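# Move four soup mix packets from box into paper bag

## Task

Lift exactly four soup mix packets out of the box and place them inside the paper bag; all other packets must stay in the box, the bag must remain upright, open and at full height, and no packet should drop from higher than the bag's own height.

## Robot and tools

Robot: two arms on a table, left_arm (left hand) and right_arm (right hand, the mirror of the left). Their bases sit near (+0.010, +0.352, 0) m and (-0.039, -0.258, 0) m in the scene frame. Scene frame: origin at table-top height midway between the arms, +x out over the table, +y toward left_arm, +z up. Arm names do not match image sides.

Hand point: a spot fixed to each palm, about 0.05 m in front of it and 0.15 m from the wrist face. Its +z runs along straight fingers, +y out of the palm, +x across the palm away from the thumb on the right hand and toward the thumb on the left hand. Straight fingers extend 0.06 to 0.07 m past the point along +z and sit 0.06 m behind it along -y. A wrist bracket on the little-finger side can strike things. Reported positions can be a few cm wrong; arms often rest 1 to 3 cm (up to 5 cm) below the commanded spot without any contact.

Row layout (used by execute_actions and move): one flat list of 28 numbers covering both arms, each in [-1, 1]. Order: left dx, dy, dz, rx, ry, rz, then left little, ring, middle, index, thumb_bend, thumb_turn, force_limit, speed; then the same 14 for the right arm. dx..rz are offsets, not poses: they are measured along scene-frame axes from that arm's Hand target as it stood when the action or move began, and every row counts from that same start, not from the previous row. Scale: 1.0 equals 0.6 m or 180 degrees; rx, ry, rz form one rotation vector about the Hand target's position. Repeating an offset in a new call moves further. Six zeros re-request the current Hand target (useful to close a leftover gap or end a push). The controller clips orientation to within 40 degrees of the measured one per step.

Hand numbers are absolute targets, not offsets: fingers and thumb_bend +1 open/straight, -1 curled; thumb_turn +1 beside the palm, -1 in front opposite the fingers. force_limit maps -1..+1 to about 0..10 N (thumb 0..15 N); speed rises from near zero at -1 to full at +0.48 and above. There is no 'no change' value: to keep a hand as is, resend the last eight numbers actually sent for it (before any were sent, use hand_measured plus hand_force_limit and hand_speed). With thumb turned in front, the hand holds objects about 0.035 to 0.065 m thick. For a soft grip close at speed -0.94 or lower. To grip harder, raise force_limit and send a target more closed than hand_measured; to loosen, send one more open.

Tools:
- execute_actions(actions, cameras): actions is a list of actions; each action is a table of up to 15 rows, one per 1/30 s step, with the last row held if fewer. Images come only if actions is empty or cameras requests them.
- move(target, speed, blend, blocking, cameras): straight-line path of each hand point toward one row or a list of up to 15 rows, all offsets from the same starting Hand targets. speed in m/s, 0.002 to 4.3 (default 0.25), one value or one per target; blend in m rounds corners. Paths do not avoid obstacles or the other arm and end together, at most 10 s. Avoid paths passing close to an arm's own base. Faster moves lag more and hit harder. blocking=false returns early while the move runs.
- wait(seconds 0 to 10), stop() to brake a running move, zoom_image(camera, region [x0, y0, x1, y1] pixels, at most 504 each side) on the latest image, show_instructions() for reference pages, finished_scene(scene) to end the current scene irreversibly.

Cameras: cam_head_left, cam_head_right, cam_high, cam_left_wrist, cam_right_wrist, all 672x504.

Results: per arm end_effector_position (m) and end_effector_quat_wxyz in scene frame, Hand target (base for the next offsets), joint positions, velocities and torques, and per hand hand_measured, hand_stopped_by (moving, target, force, stalled, fault), hand_load_n (fingertip load, positive pushing open; falls near 0 when a grip is lost). A move adds a 'move:' line: done (within 10 mm and 2 degrees), off_target, moving, held or fault, plus limits such as paced or held. MOTOR HOT warns of heating; at 100 °C the arm goes limp for 30 to 60 s.

Avoid: dropping packets from above bag height, releasing moving items, knocking anything off the table, crushing or tipping the bag, slamming into the table or heavy objects, arm-to-arm contact (including one hand closing on the other's fingers), overloading fingers, and holding outstretched loads long enough to overheat.

Each tool is called after "Call:" in YAML: its name, and indented under it one key for each argument.

Reference images:

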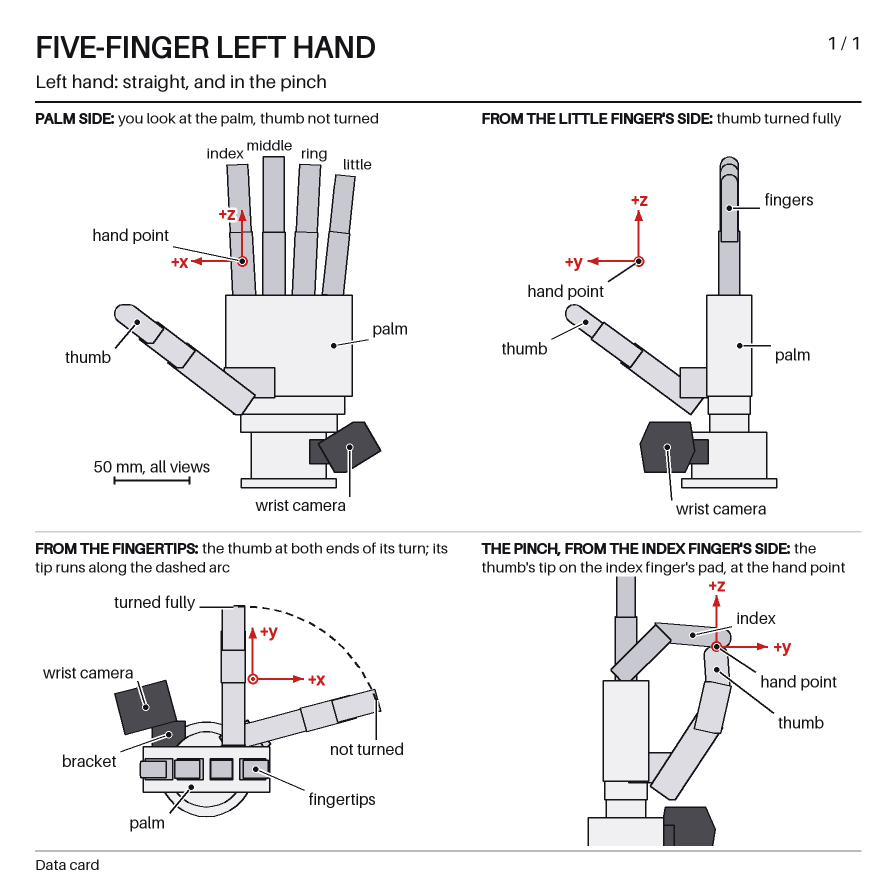

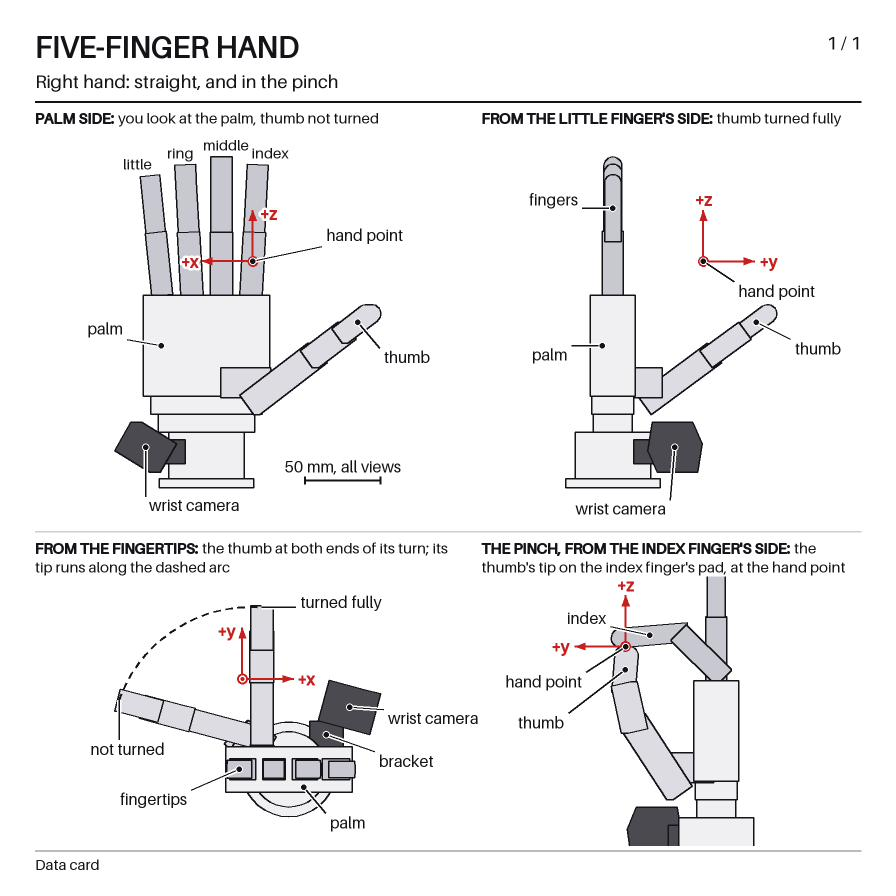

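## Session

Call:
execute_actions:
  actions: []

Scene clock: 0.00 s.
left_arm: end_effector_position=(+0.8688, +0.1279, +0.3349) hand_measured=(+1.000, +1.000, +1.000, +1.000, +1.000, +1.000) hand_load_n=(+0.0, +0.0, +0.0, +0.0, +0.0, +0.0) hand_stopped_by=(target, target, target, target, target, target) hand_force_limit=0.00 hand_speed=-0.80 end_effector_quat_wxyz=(+0.644, +0.173, +0.701, -0.251) | right_arm: end_effector_position=(+0.2076, +0.0892, +0.2856) hand_measured=(+1.000, +1.000, +1.000, +1.000, +1.000, +1.000) hand_load_n=(+0.0, +0.0, +0.0, +0.0, +0.0, +0.0) hand_stopped_by=(target, target, target, target, target, target) hand_force_limit=0.00 hand_speed=-0.80 end_effector_quat_wxyz=(-0.068, +0.954, +0.219, +0.193)
Joint positions: left_arm=[-0.23 1.987 1.819 0.121 0.381 1.458] | right_arm=[1.143 1.354 1.44 -1.302 0.214 -0.938]
Joint velocities: within noise
Joint torques (N m): no reading
Heat: left arm: hottest waist 28 °C; right arm: hottest elbow 28 °C.
Hand target: left_arm +0.8725, +0.1270, +0.3476; +0.653, +0.174, +0.693, -0.251 | right_arm +0.2101, +0.0944, +0.2922; -0.075, +0.953, +0.218, +0.198

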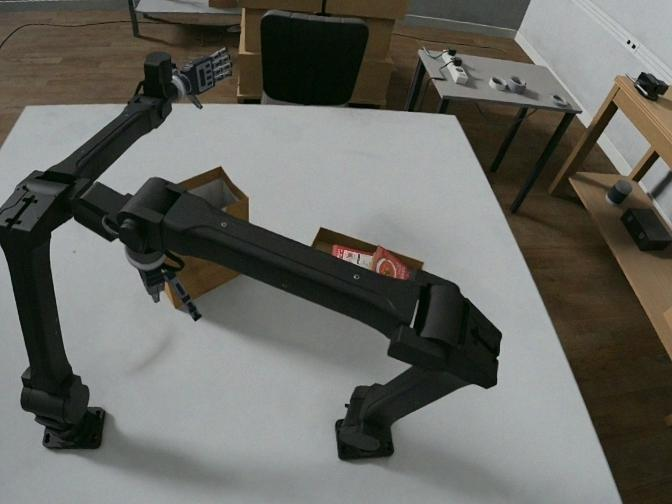

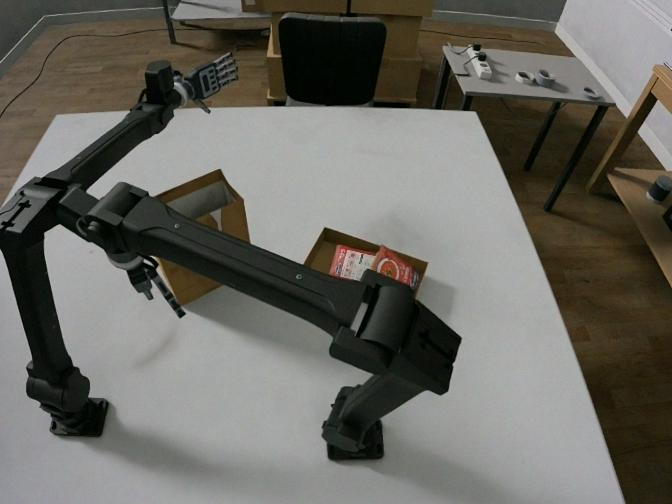

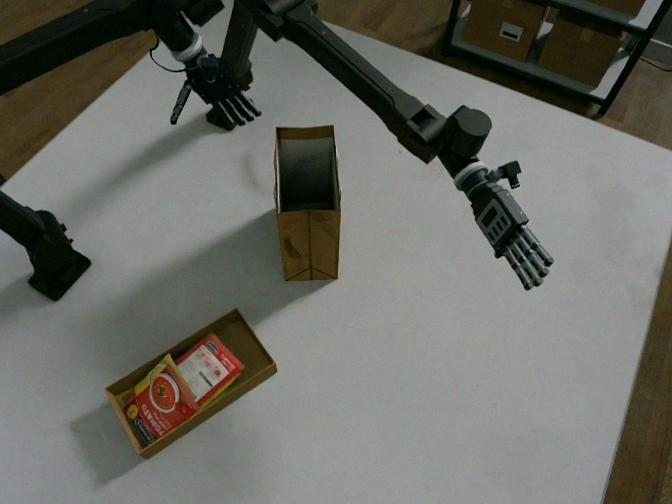

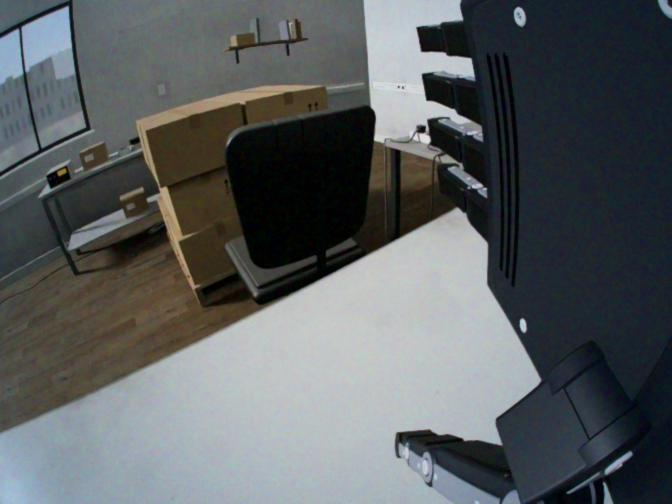

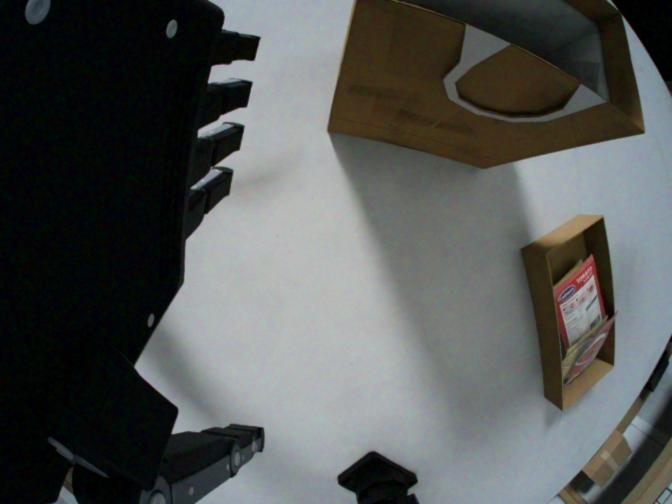

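Call:
zoom_image:
  camera: "cam_high"
  region: [90, 290, 300, 470]

Call:
zoom_image:
  camera: "cam_head_right"
  region: [270, 200, 470, 320]

Call:
zoom_image:
  camera: "cam_right_wrist"
  region: [500, 200, 660, 420]

Scaled by 2.400.

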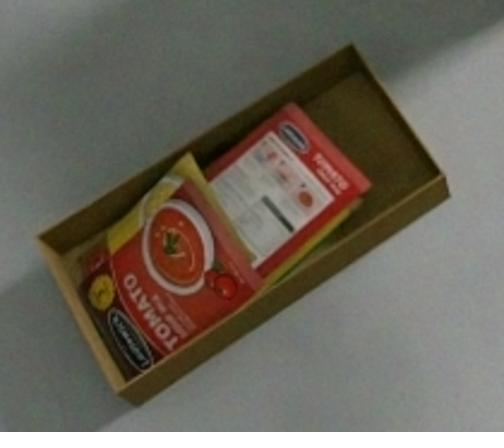

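Scaled by 2.520.

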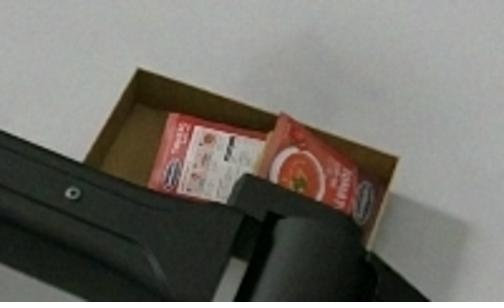

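Scaled by 2.291 from the camera's 672x504 image, which has a finer 960x720 frame.

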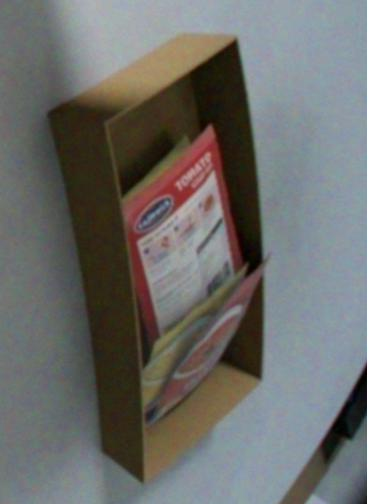

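Call:
move:
  target:
    - [0,0,0,0,0,0,1,1,1,1,1,1,0,-0.8, 0,0,0.22,0,0,0,1,1,1,1,1,1,0,-0.8]
    - [0,0,0,0,0,0,1,1,1,1,1,1,0,-0.8, 0.28,-0.29,0.25,0,0,-0.139,1,1,1,1,1,1,0,-0.8]
  blend: [0.03,0]
  cameras: ["all"]

Scene clock: 5.27 s.
left_arm: end_effector_position=(+0.8688, +0.1279, +0.3349) hand_measured=(+1.000, +1.000, +1.000, +1.000, +1.000, +1.000) hand_load_n=(+0.0, +0.0, +0.0, +0.0, +0.0, +0.0) hand_stopped_by=(target, target, target, target, target, target) hand_force_limit=0.00 hand_speed=-0.80 end_effector_quat_wxyz=(+0.644, +0.173, +0.701, -0.251) | right_arm: end_effector_position=(+0.3737, -0.0835, +0.4317) hand_measured=(+1.000, +1.000, +1.000, +1.000, +1.000, +1.000) hand_load_n=(+0.0, +0.0, +0.0, +0.0, +0.0, +0.0) hand_stopped_by=(target, target, target, target, target, target) hand_force_limit=0.00 hand_speed=-0.80 end_effector_quat_wxyz=(-0.024, +0.979, +0.002, +0.203)
Joint positions: left_arm=[-0.23 1.987 1.819 0.121 0.381 1.458] | right_arm=[0.578 1.501 1.993 -1.686 0.171 -1.05]
Joint torques (N m): left_arm=[0.67 -22.18 10.89 1.85 0.1 0.12] | right_arm=[0.67 -11.28 11.85 0.16 0.03 -0.23]
Heat: left arm: hottest waist 28 °C; right arm: hottest elbow 29 °C.
Hand target: left_arm +0.8725, +0.1270, +0.3476; +0.653, +0.174, +0.693, -0.251 | right_arm +0.3781, -0.0795, +0.4422; -0.030, +0.977, +0.006, +0.210
Off the commanded pose: left_arm 0.013 m, 1 deg | right_arm 0.012 m, 1 deg.
joint sent to its limit (right arm) — joint 4 (wrist pitch), lower limit. The joint targets still meet the commanded pose.
move: off_target (left_arm, right_arm)

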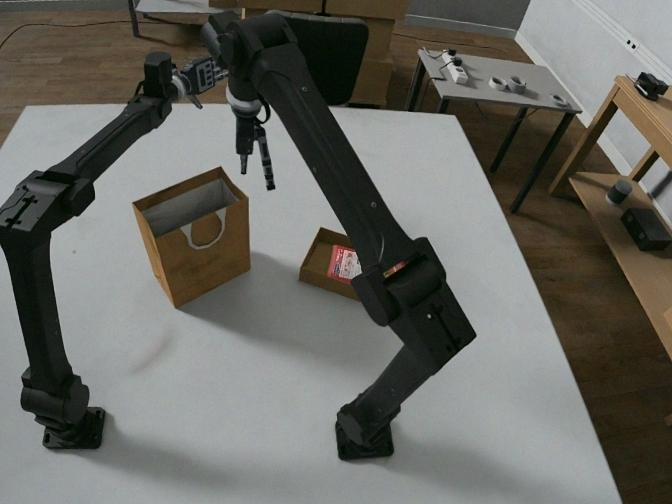

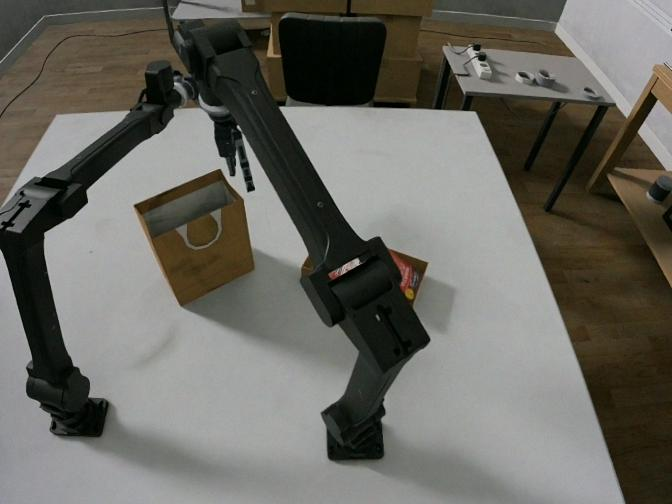

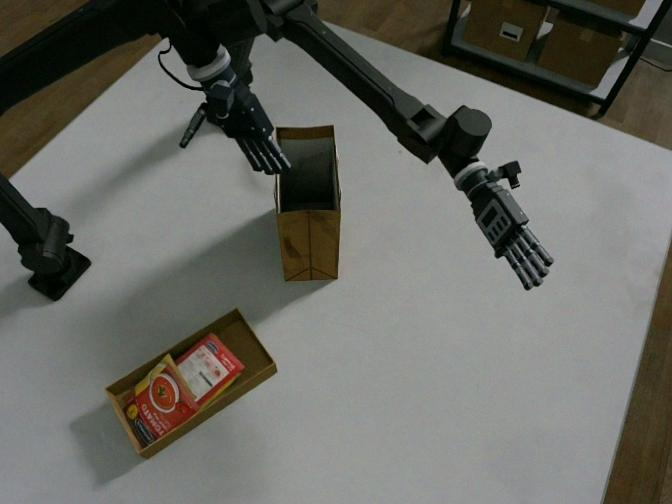

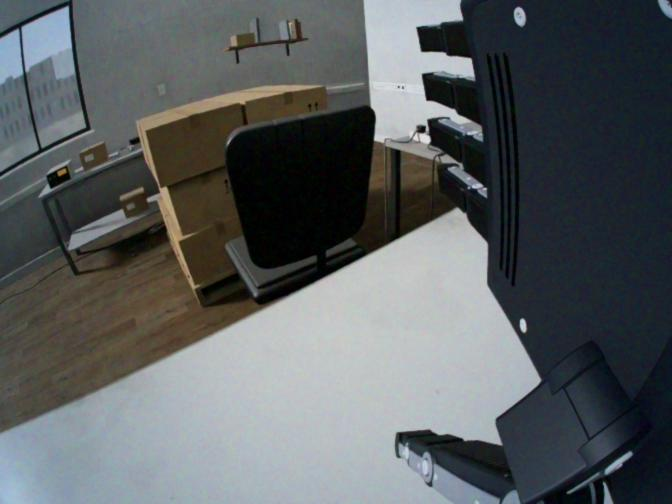

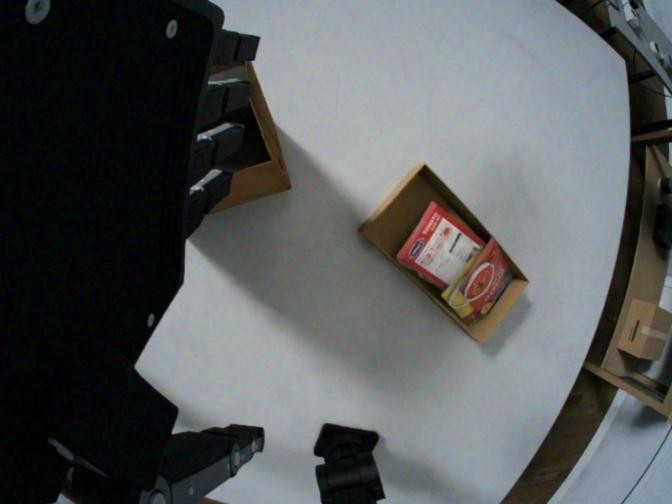

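Call:
zoom_image:
  camera: "cam_right_wrist"
  region: [340, 140, 550, 350]

Call:
zoom_image:
  camera: "cam_high"
  region: [230, 100, 370, 300]

Scaled by 2.400 from the camera's 672x504 image, which has a finer 960x720 frame.

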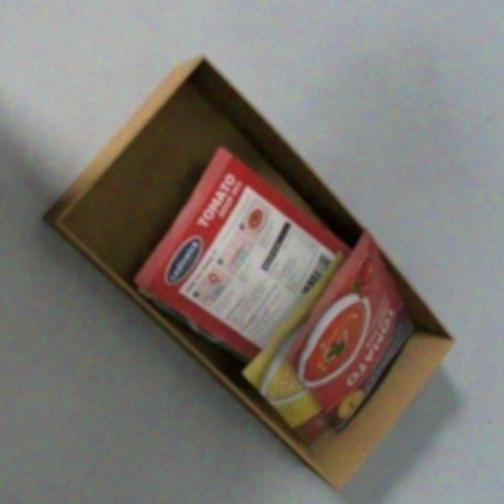

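Scaled by 2.520.

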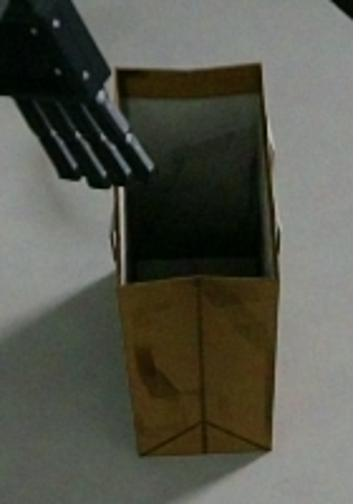

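Call:
move:
  target: [0,0,0,0,0,0,1,1,1,1,1,1,0,-0.8, 0,-0.28,-0.15,0,0,0,1,1,1,1,1,1,0,-0.8]
  cameras: ["cam_high","cam_right_wrist","cam_head_left"]

Scene clock: 10.37 s.
left_arm: end_effector_position=(+0.8688, +0.1279, +0.3349) hand_measured=(+1.000, +1.000, +1.000, +1.000, +1.000, +1.000) hand_load_n=(+0.0, +0.0, +0.0, +0.0, +0.0, +0.0) hand_stopped_by=(target, target, target, target, target, target) hand_force_limit=0.00 hand_speed=-0.80 end_effector_quat_wxyz=(+0.644, +0.173, +0.701, -0.251) | right_arm: end_effector_position=(+0.3767, -0.2460, +0.3522) hand_measured=(+1.000, +1.000, +1.000, +1.000, +1.000, +1.000) hand_load_n=(+0.0, +0.0, +0.0, +0.0, +0.0, +0.0) hand_stopped_by=(target, target, target, target, target, target) hand_force_limit=0.00 hand_speed=-0.80 end_effector_quat_wxyz=(-0.028, +0.979, +0.004, +0.203)
Joint positions: left_arm=[-0.23 1.987 1.819 0.121 0.381 1.458] | right_arm=[0.188 1.265 1.533 -1.426 0.01 -1.414]
Joint torques (N m): left_arm=[1.55 -21.83 10.84 2.13 0.06 0.12] | right_arm=[-0.26 -10.29 8.2 1.11 -0.11 -0.21]
Heat: left arm: hottest waist 28 °C; right arm: hottest elbow 30 °C.
Hand target: left_arm +0.8725, +0.1270, +0.3476; +0.653, +0.174, +0.693, -0.251 | right_arm +0.3781, -0.2475, +0.3522; -0.030, +0.977, +0.006, +0.210
Off the commanded pose: left_arm 0.013 m, 1 deg | right_arm 0.002 m, 1 deg.
move: off_target (left_arm)
Images, in order (width x height): cam_head_left 672x504, cam_high 672x504, cam_right_wrist 672x504.

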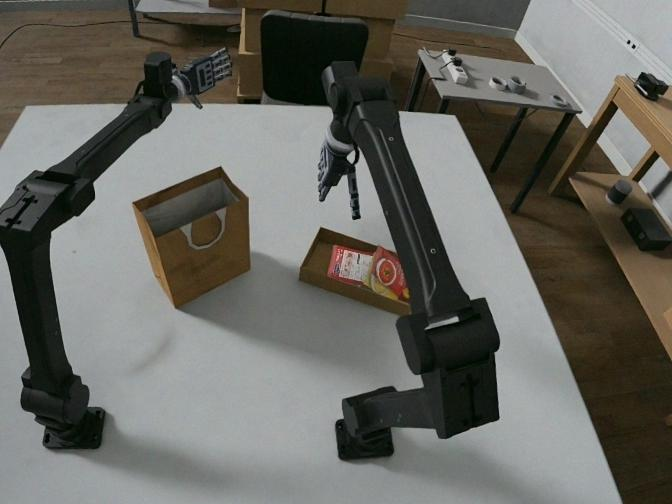

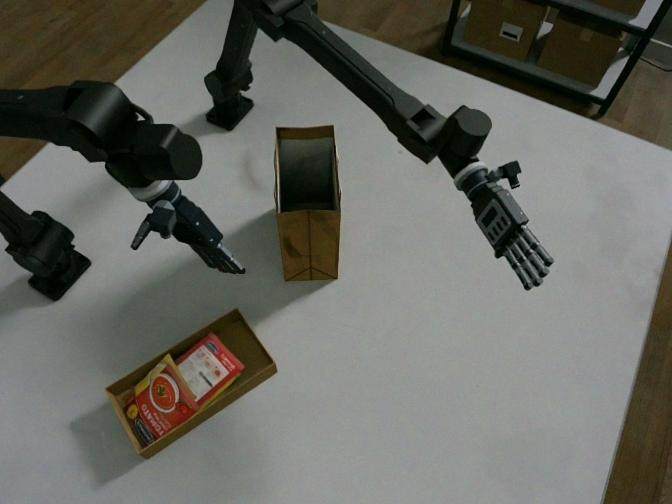

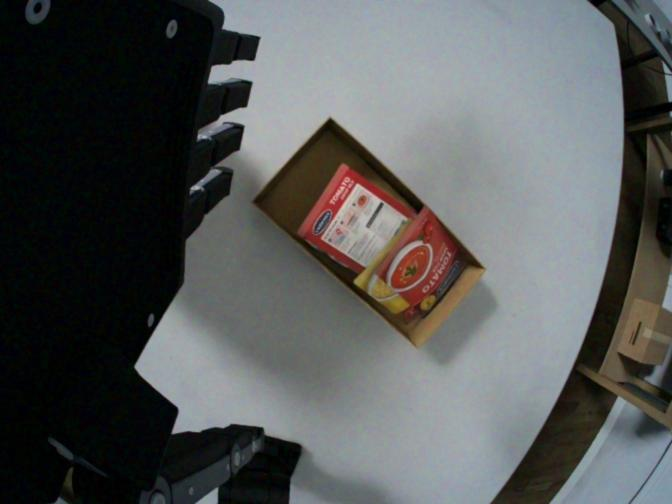

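Call:
zoom_image:
  camera: "cam_right_wrist"
  region: [240, 110, 490, 350]

Call:
zoom_image:
  camera: "cam_head_left"
  region: [290, 210, 440, 330]

Call:
zoom_image:
  camera: "cam_high"
  region: [90, 300, 290, 470]

Scaled by 2.016 from the camera's 672x504 image, which has a finer 960x720 frame.

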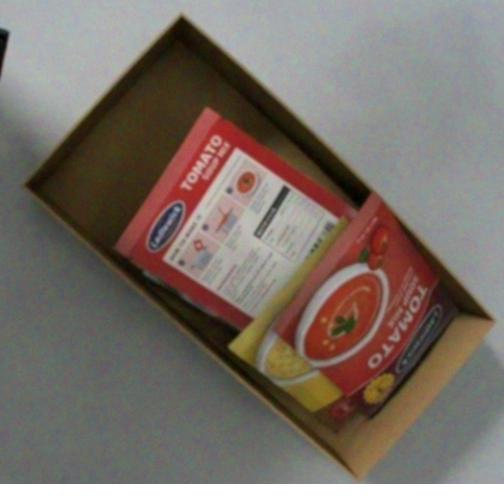

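Scaled by 3.360.

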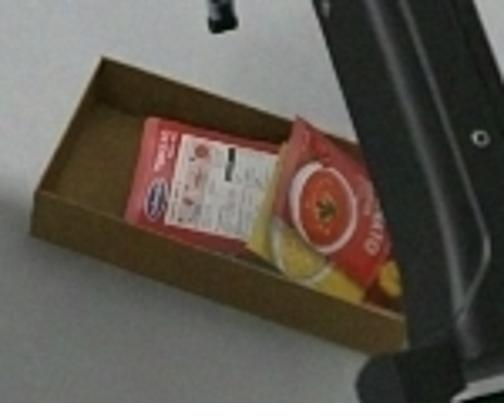

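Scaled by 2.520.

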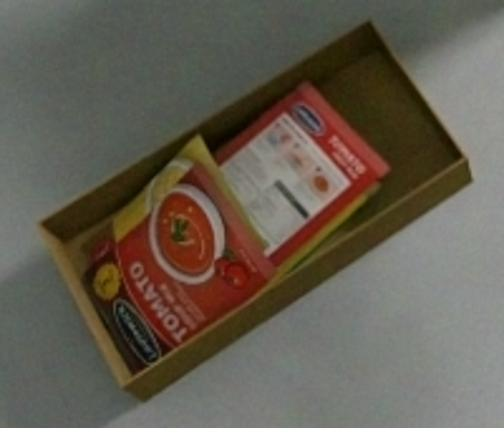

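Call:
move:
  target: [0,0,0,0,0,0,1,1,1,1,1,1,0,-0.8, -0.297,-0.0875,-0.187,0,-0.194,0,1,1,1,1,1,1,0,-0.8]
  cameras: ["cam_high","cam_right_wrist","cam_head_left"]

Scene clock: 16.03 s.
left_arm: end_effector_position=(+0.8688, +0.1279, +0.3349) hand_measured=(+1.000, +1.000, +1.000, +1.000, +1.000, +1.000) hand_load_n=(+0.0, +0.0, +0.0, +0.0, +0.0, +0.0) hand_stopped_by=(target, target, target, target, target, target) hand_force_limit=0.00 hand_speed=-0.80 end_effector_quat_wxyz=(+0.644, +0.173, +0.701, -0.251) | right_arm: end_effector_position=(+0.1984, -0.2987, +0.2391) hand_measured=(+1.000, +1.000, +1.000, +1.000, +1.000, +1.000) hand_load_n=(+0.0, +0.0, +0.0, +0.0, +0.0, +0.0) hand_stopped_by=(target, target, target, target, target, target) hand_force_limit=0.00 hand_speed=-0.80 end_effector_quat_wxyz=(-0.028, +0.874, +0.014, +0.486)
Joint positions: left_arm=[-0.23 1.987 1.819 0.121 0.381 1.458] | right_arm=[0.112 0.208 0.565 -0.912 0.015 -1.519]
Joint torques (N m): left_arm=[0.85 -22.36 10.8 1.92 0.07 0.07] | right_arm=[-0.56 2.78 8.7 2.1 -0.13 -0.22]
Heat: left arm: hottest waist 28 °C; right arm: hottest elbow 31 °C.
Hand target: left_arm +0.8725, +0.1270, +0.3476; +0.653, +0.174, +0.693, -0.251 | right_arm +0.1999, -0.3000, +0.2400; -0.027, +0.869, +0.015, +0.493
Off the commanded pose: left_arm 0.013 m, 1 deg | right_arm 0.002 m, 1 deg.
move: off_target (left_arm)
Images, in order (width x height): cam_head_left 672x504, cam_high 672x504, cam_right_wrist 672x504.

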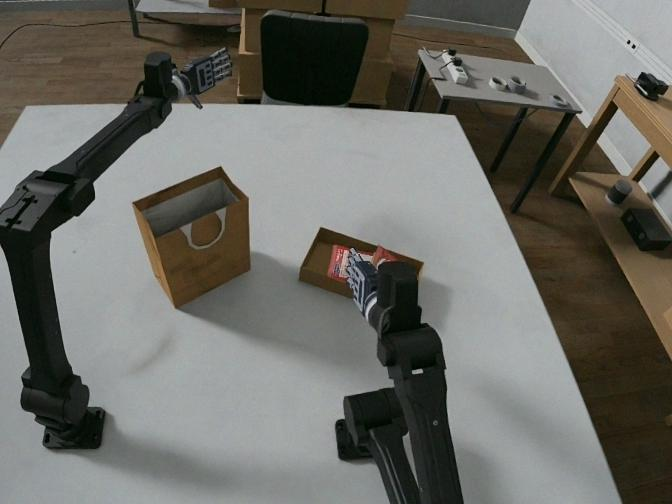

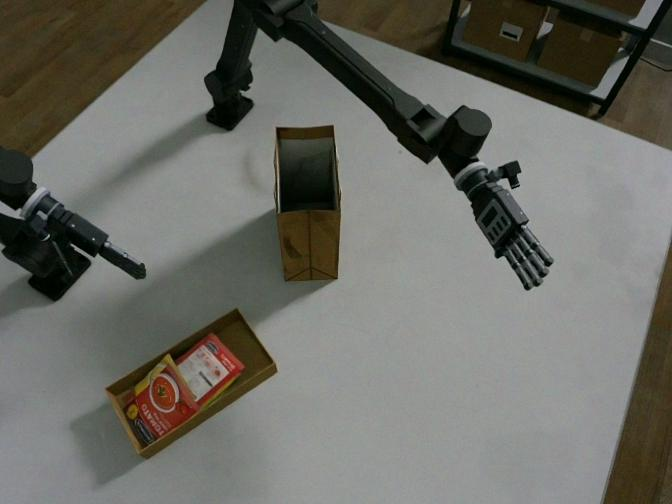

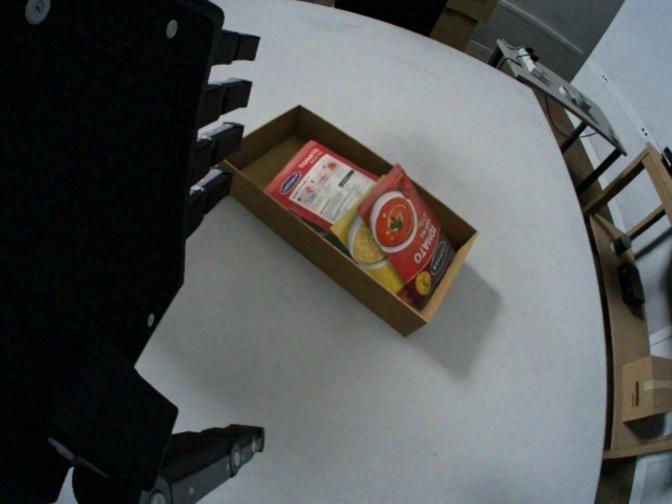

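Call:
zoom_image:
  camera: "cam_right_wrist"
  region: [220, 90, 490, 340]

Call:
zoom_image:
  camera: "cam_right_wrist"
  region: [340, 150, 480, 330]

Scaled by 1.867 from the camera's 672x504 image, which has a finer 960x720 frame.

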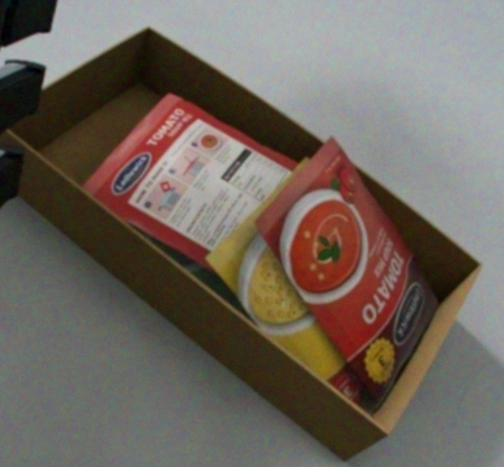

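Scaled by 2.800 from the camera's 672x504 image, which has a finer 960x720 frame.

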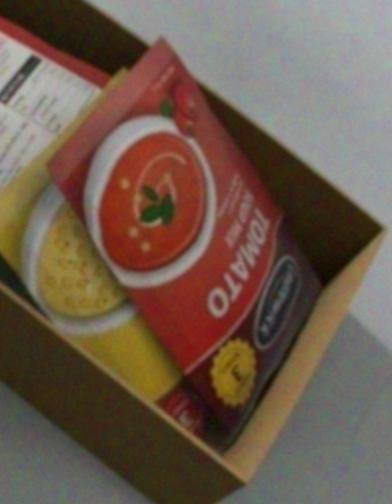

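Call:
move:
  target: [0,0,0,0,0,0,1,1,1,1,1,1,0,-0.8, 0.367,-0.028,0,0.0949,0.3164,-0.2118,-1,-1,0.05,0.05,1,-1,0,0]
  cameras: ["cam_high","cam_right_wrist","cam_head_left"]

Scene clock: 30.87 s.
left_arm: end_effector_position=(+0.8688, +0.1279, +0.3349) hand_measured=(+1.000, +1.000, +1.000, +1.000, +1.000, +1.000) hand_load_n=(+0.0, +0.0, +0.0, +0.5, +0.0, +0.0) hand_stopped_by=(target, target, target, target, target, target) hand_force_limit=0.00 hand_speed=-0.80 end_effector_quat_wxyz=(+0.644, +0.173, +0.701, -0.251) | right_arm: end_effector_position=(+0.4092, -0.3147, +0.2318) hand_measured=(-1.000, -1.000, +0.050, +0.050, +1.000, -1.000) hand_load_n=(+0.0, +0.0, +0.0, +0.5, +0.0, +0.0) hand_stopped_by=(target, target, target, target, target, target) hand_force_limit=0.00 hand_speed=0.00 end_effector_quat_wxyz=(+0.008, +0.943, -0.333, +0.000)
Joint positions: left_arm=[-0.23 1.987 1.819 0.121 0.381 1.458] | right_arm=[-0.029 1.678 1.677 -1.574 0.015 -0.941]
Joint torques (N m): left_arm=[0.85 -22.59 10.95 1.83 0.05 0.1] | right_arm=[-0.21 -14.8 12.21 -0.57 -0.1 -0.04]
Heat: left arm: hottest elbow 31 °C; right arm: hottest elbow 32 °C.
Hand target: left_arm +0.8725, +0.1270, +0.3476; +0.653, +0.174, +0.693, -0.251 | right_arm +0.4201, -0.3168, +0.2401; +0.003, +0.940, -0.341, +0.008
Off the commanded pose: left_arm 0.013 m, 1 deg | right_arm 0.014 m, 1 deg.
move: off_target (left_arm, right_arm)
Images, in order (width x height): cam_head_left 672x504, cam_high 672x504, cam_right_wrist 672x504.

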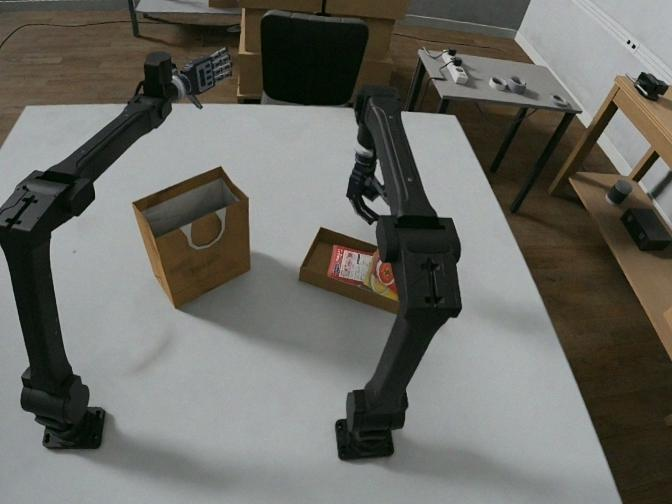

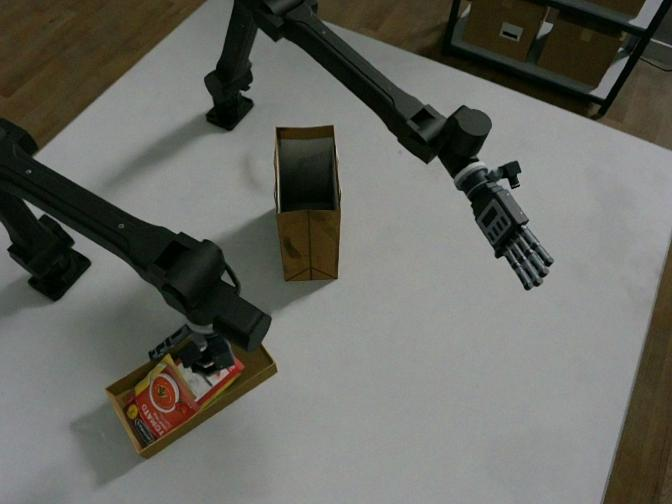

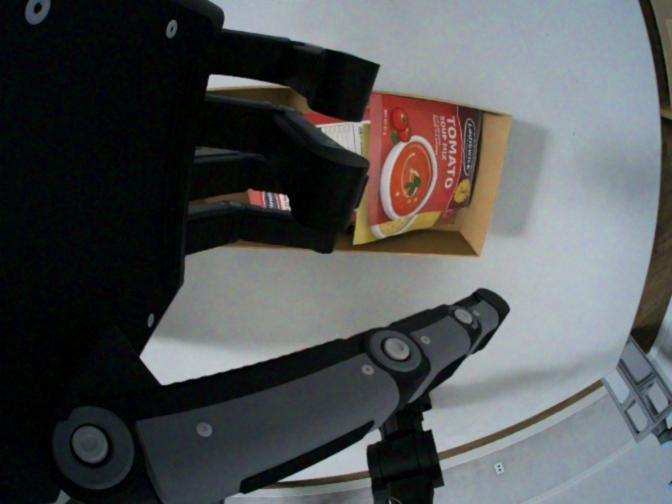

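Call:
zoom_image:
  camera: "cam_right_wrist"
  region: [190, 40, 530, 340]

Call:
zoom_image:
  camera: "cam_high"
  region: [90, 300, 290, 470]

Scaled by 1.482 from the camera's 672x504 image, which has a finer 960x720 frame.

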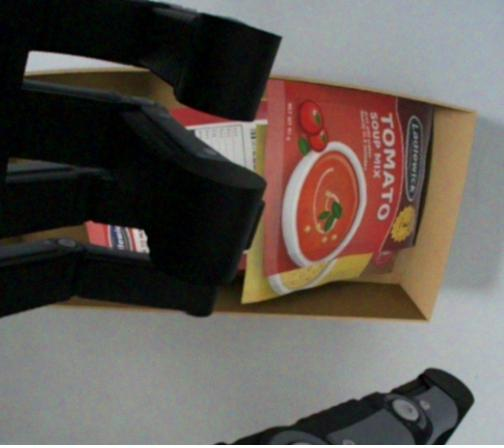

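Scaled by 2.520.

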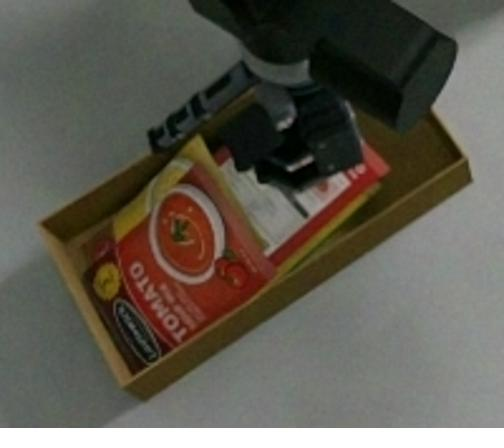

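Call:
move:
  target: [0,0,0,0,0,0,1,1,1,1,1,1,0,-0.8, 0.006,-0.005,-0.167,0.085,-0.0715,0,-1,-1,0.05,0.05,1,-1,0,0]
  cameras: ["cam_high","cam_right_wrist","cam_head_left"]

Scene clock: 33.73 s.
left_arm: end_effector_position=(+0.8688, +0.1279, +0.3349) hand_measured=(+1.000, +1.000, +1.000, +1.000, +1.000, +1.000) hand_load_n=(+0.0, +0.0, +0.0, +0.0, +0.0, +0.0) hand_stopped_by=(target, target, target, target, target, target) hand_force_limit=0.00 hand_speed=-0.80 end_effector_quat_wxyz=(+0.644, +0.173, +0.701, -0.251) | right_arm: end_effector_position=(+0.4232, -0.3175, +0.1403) hand_measured=(-1.000, -1.000, +0.050, +0.050, +1.000, -1.000) hand_load_n=(+0.0, +0.0, +0.0, +0.5, +0.0, +0.0) hand_stopped_by=(target, target, target, target, target, target) hand_force_limit=0.00 hand_speed=0.00 end_effector_quat_wxyz=(-0.157, +0.925, -0.339, +0.061)
Joint positions: left_arm=[-0.23 1.987 1.819 0.121 0.381 1.458] | right_arm=[-0.152 1.604 1.365 -1.15 -0.287 -1.014]
Joint torques (N m): left_arm=[0.21 -21.42 11.06 2 0.1 0.12] | right_arm=[-0.21 -15.62 7.65 0.62 -0.35 -0.2]
Heat: left arm: hottest elbow 32 °C; right arm: hottest elbow 32 °C.
Hand target: left_arm +0.8725, +0.1270, +0.3476; +0.653, +0.174, +0.693, -0.251 | right_arm +0.4236, -0.3198, +0.1398; -0.160, +0.926, -0.337, +0.067
Off the commanded pose: left_arm 0.013 m, 1 deg | right_arm 0.002 m, 1 deg.
move: off_target (left_arm)
Images, in order (width x height): cam_head_left 672x504, cam_high 672x504, cam_right_wrist 672x504.

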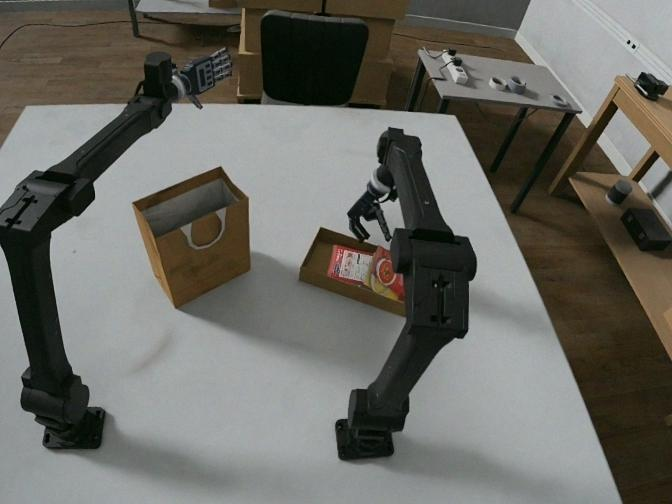

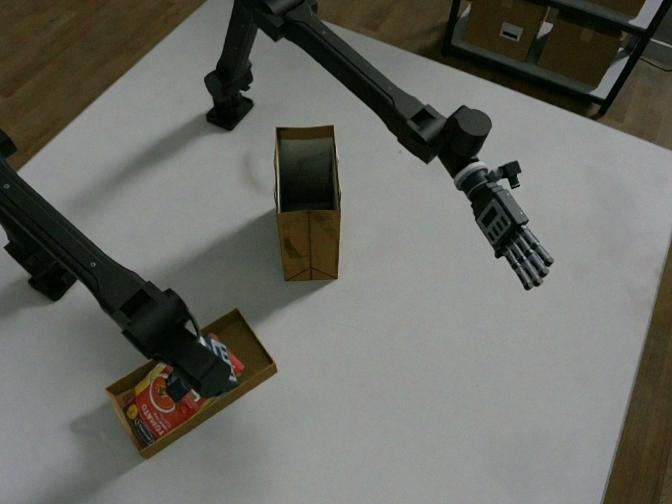

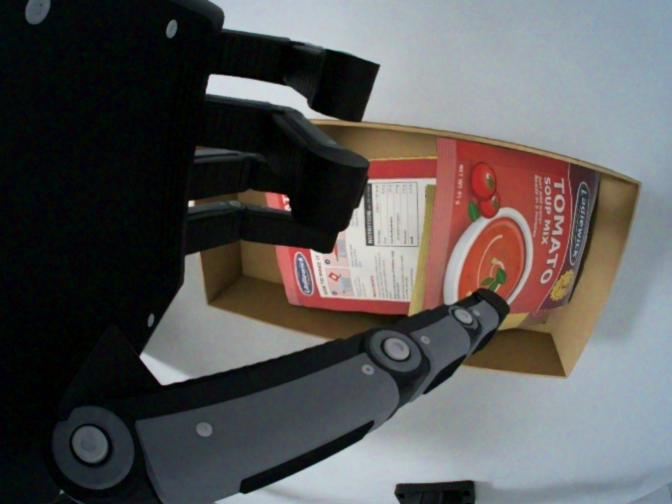

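Call:
move:
  target: [0,0,0,0,0,0,1,1,1,1,1,1,0,-0.8, 0.017,0.023,-0.067,0,0,0,-1,-1,0.05,0.05,1,-1,0,0]
  cameras: ["cam_high","cam_right_wrist","cam_head_left"]

Call:
zoom_image:
  camera: "cam_head_left"
  region: [290, 200, 440, 330]

Call:
zoom_image:
  camera: "cam_right_wrist"
  region: [190, 80, 672, 420]

Scene clock: 35.57 s.
left_arm: end_effector_position=(+0.8688, +0.1279, +0.3349) hand_measured=(+1.000, +1.000, +1.000, +1.000, +1.000, +1.000) hand_load_n=(+0.0, +0.0, +0.0, +0.0, +0.0, +0.0) hand_stopped_by=(target, target, target, target, target, target) hand_force_limit=0.00 hand_speed=-0.80 end_effector_quat_wxyz=(+0.644, +0.173, +0.701, -0.251) | right_arm: end_effector_position=(+0.4329, -0.3084, +0.1095) hand_measured=(-1.000, -1.000, +0.050, +0.050, +1.000, -1.000) hand_load_n=(+0.0, +0.0, +0.0, +0.0, +0.0, +0.0) hand_stopped_by=(target, target, target, target, target, target) hand_force_limit=0.00 hand_speed=0.00 end_effector_quat_wxyz=(-0.161, +0.926, -0.334, +0.073)
Joint positions: left_arm=[-0.23 1.987 1.819 0.121 0.381 1.458] | right_arm=[-0.132 1.628 1.311 -1.042 -0.287 -0.999]
Joint torques (N m): left_arm=[0.67 -21.71 10.99 2.09 0.05 0.11] | right_arm=[0.79 -13.74 7.95 0.76 -0.11 -0.03]
Heat: left arm: hottest elbow 32 °C; right arm: hottest elbow 32 °C.
Hand target: left_arm +0.8725, +0.1270, +0.3476; +0.653, +0.174, +0.693, -0.251 | right_arm +0.4339, -0.3061, +0.0998; -0.160, +0.925, -0.337, +0.068
Off the commanded pose: left_arm 0.013 m, 1 deg | right_arm 0.010 m, 1 deg.
move: off_target (left_arm)
Images, in order (width x height): cam_head_left 672x504, cam_high 672x504, cam_right_wrist 672x504.

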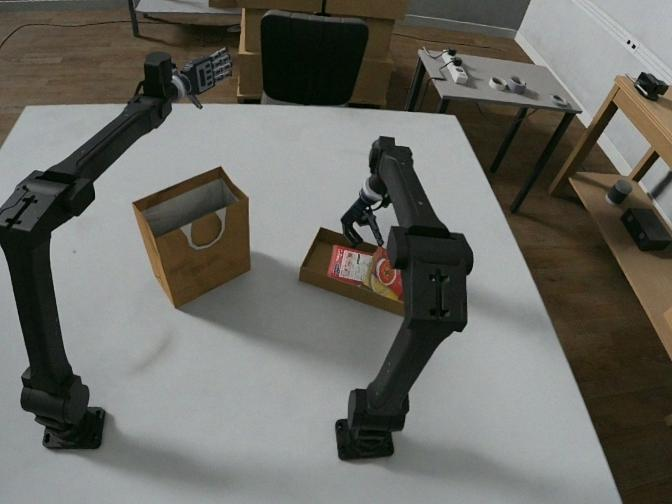

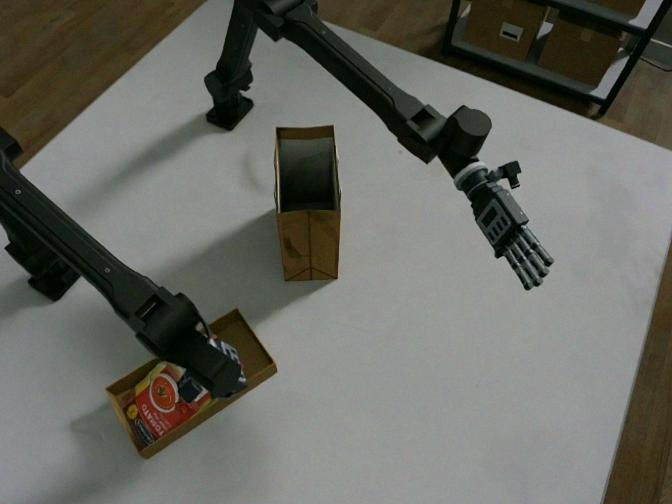

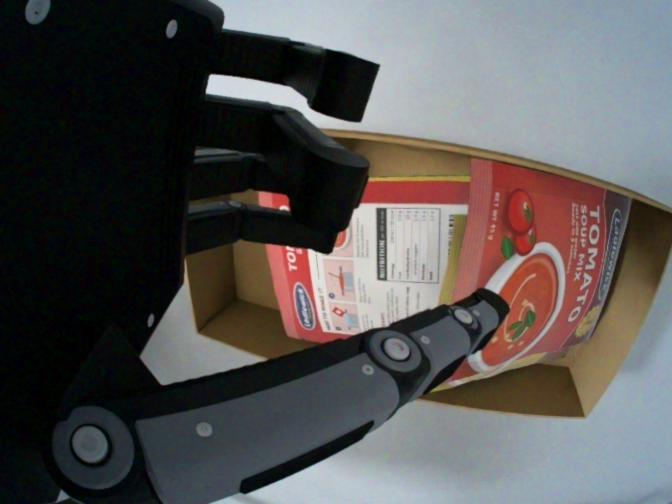

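Scaled by 3.360.

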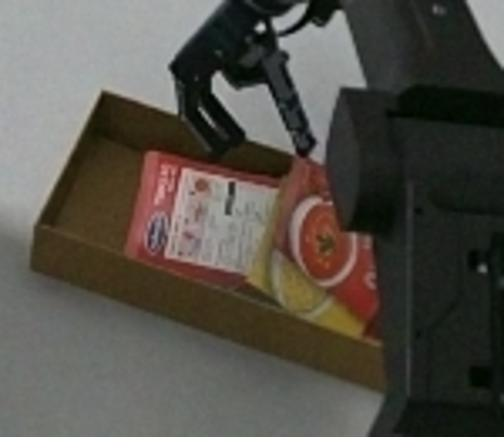

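Scaled by 1.046 from the camera's 672x504 image, which has a finer 960x720 frame.

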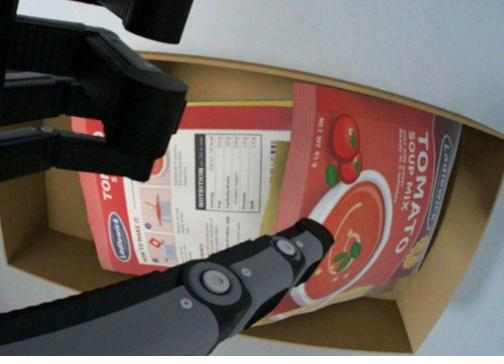

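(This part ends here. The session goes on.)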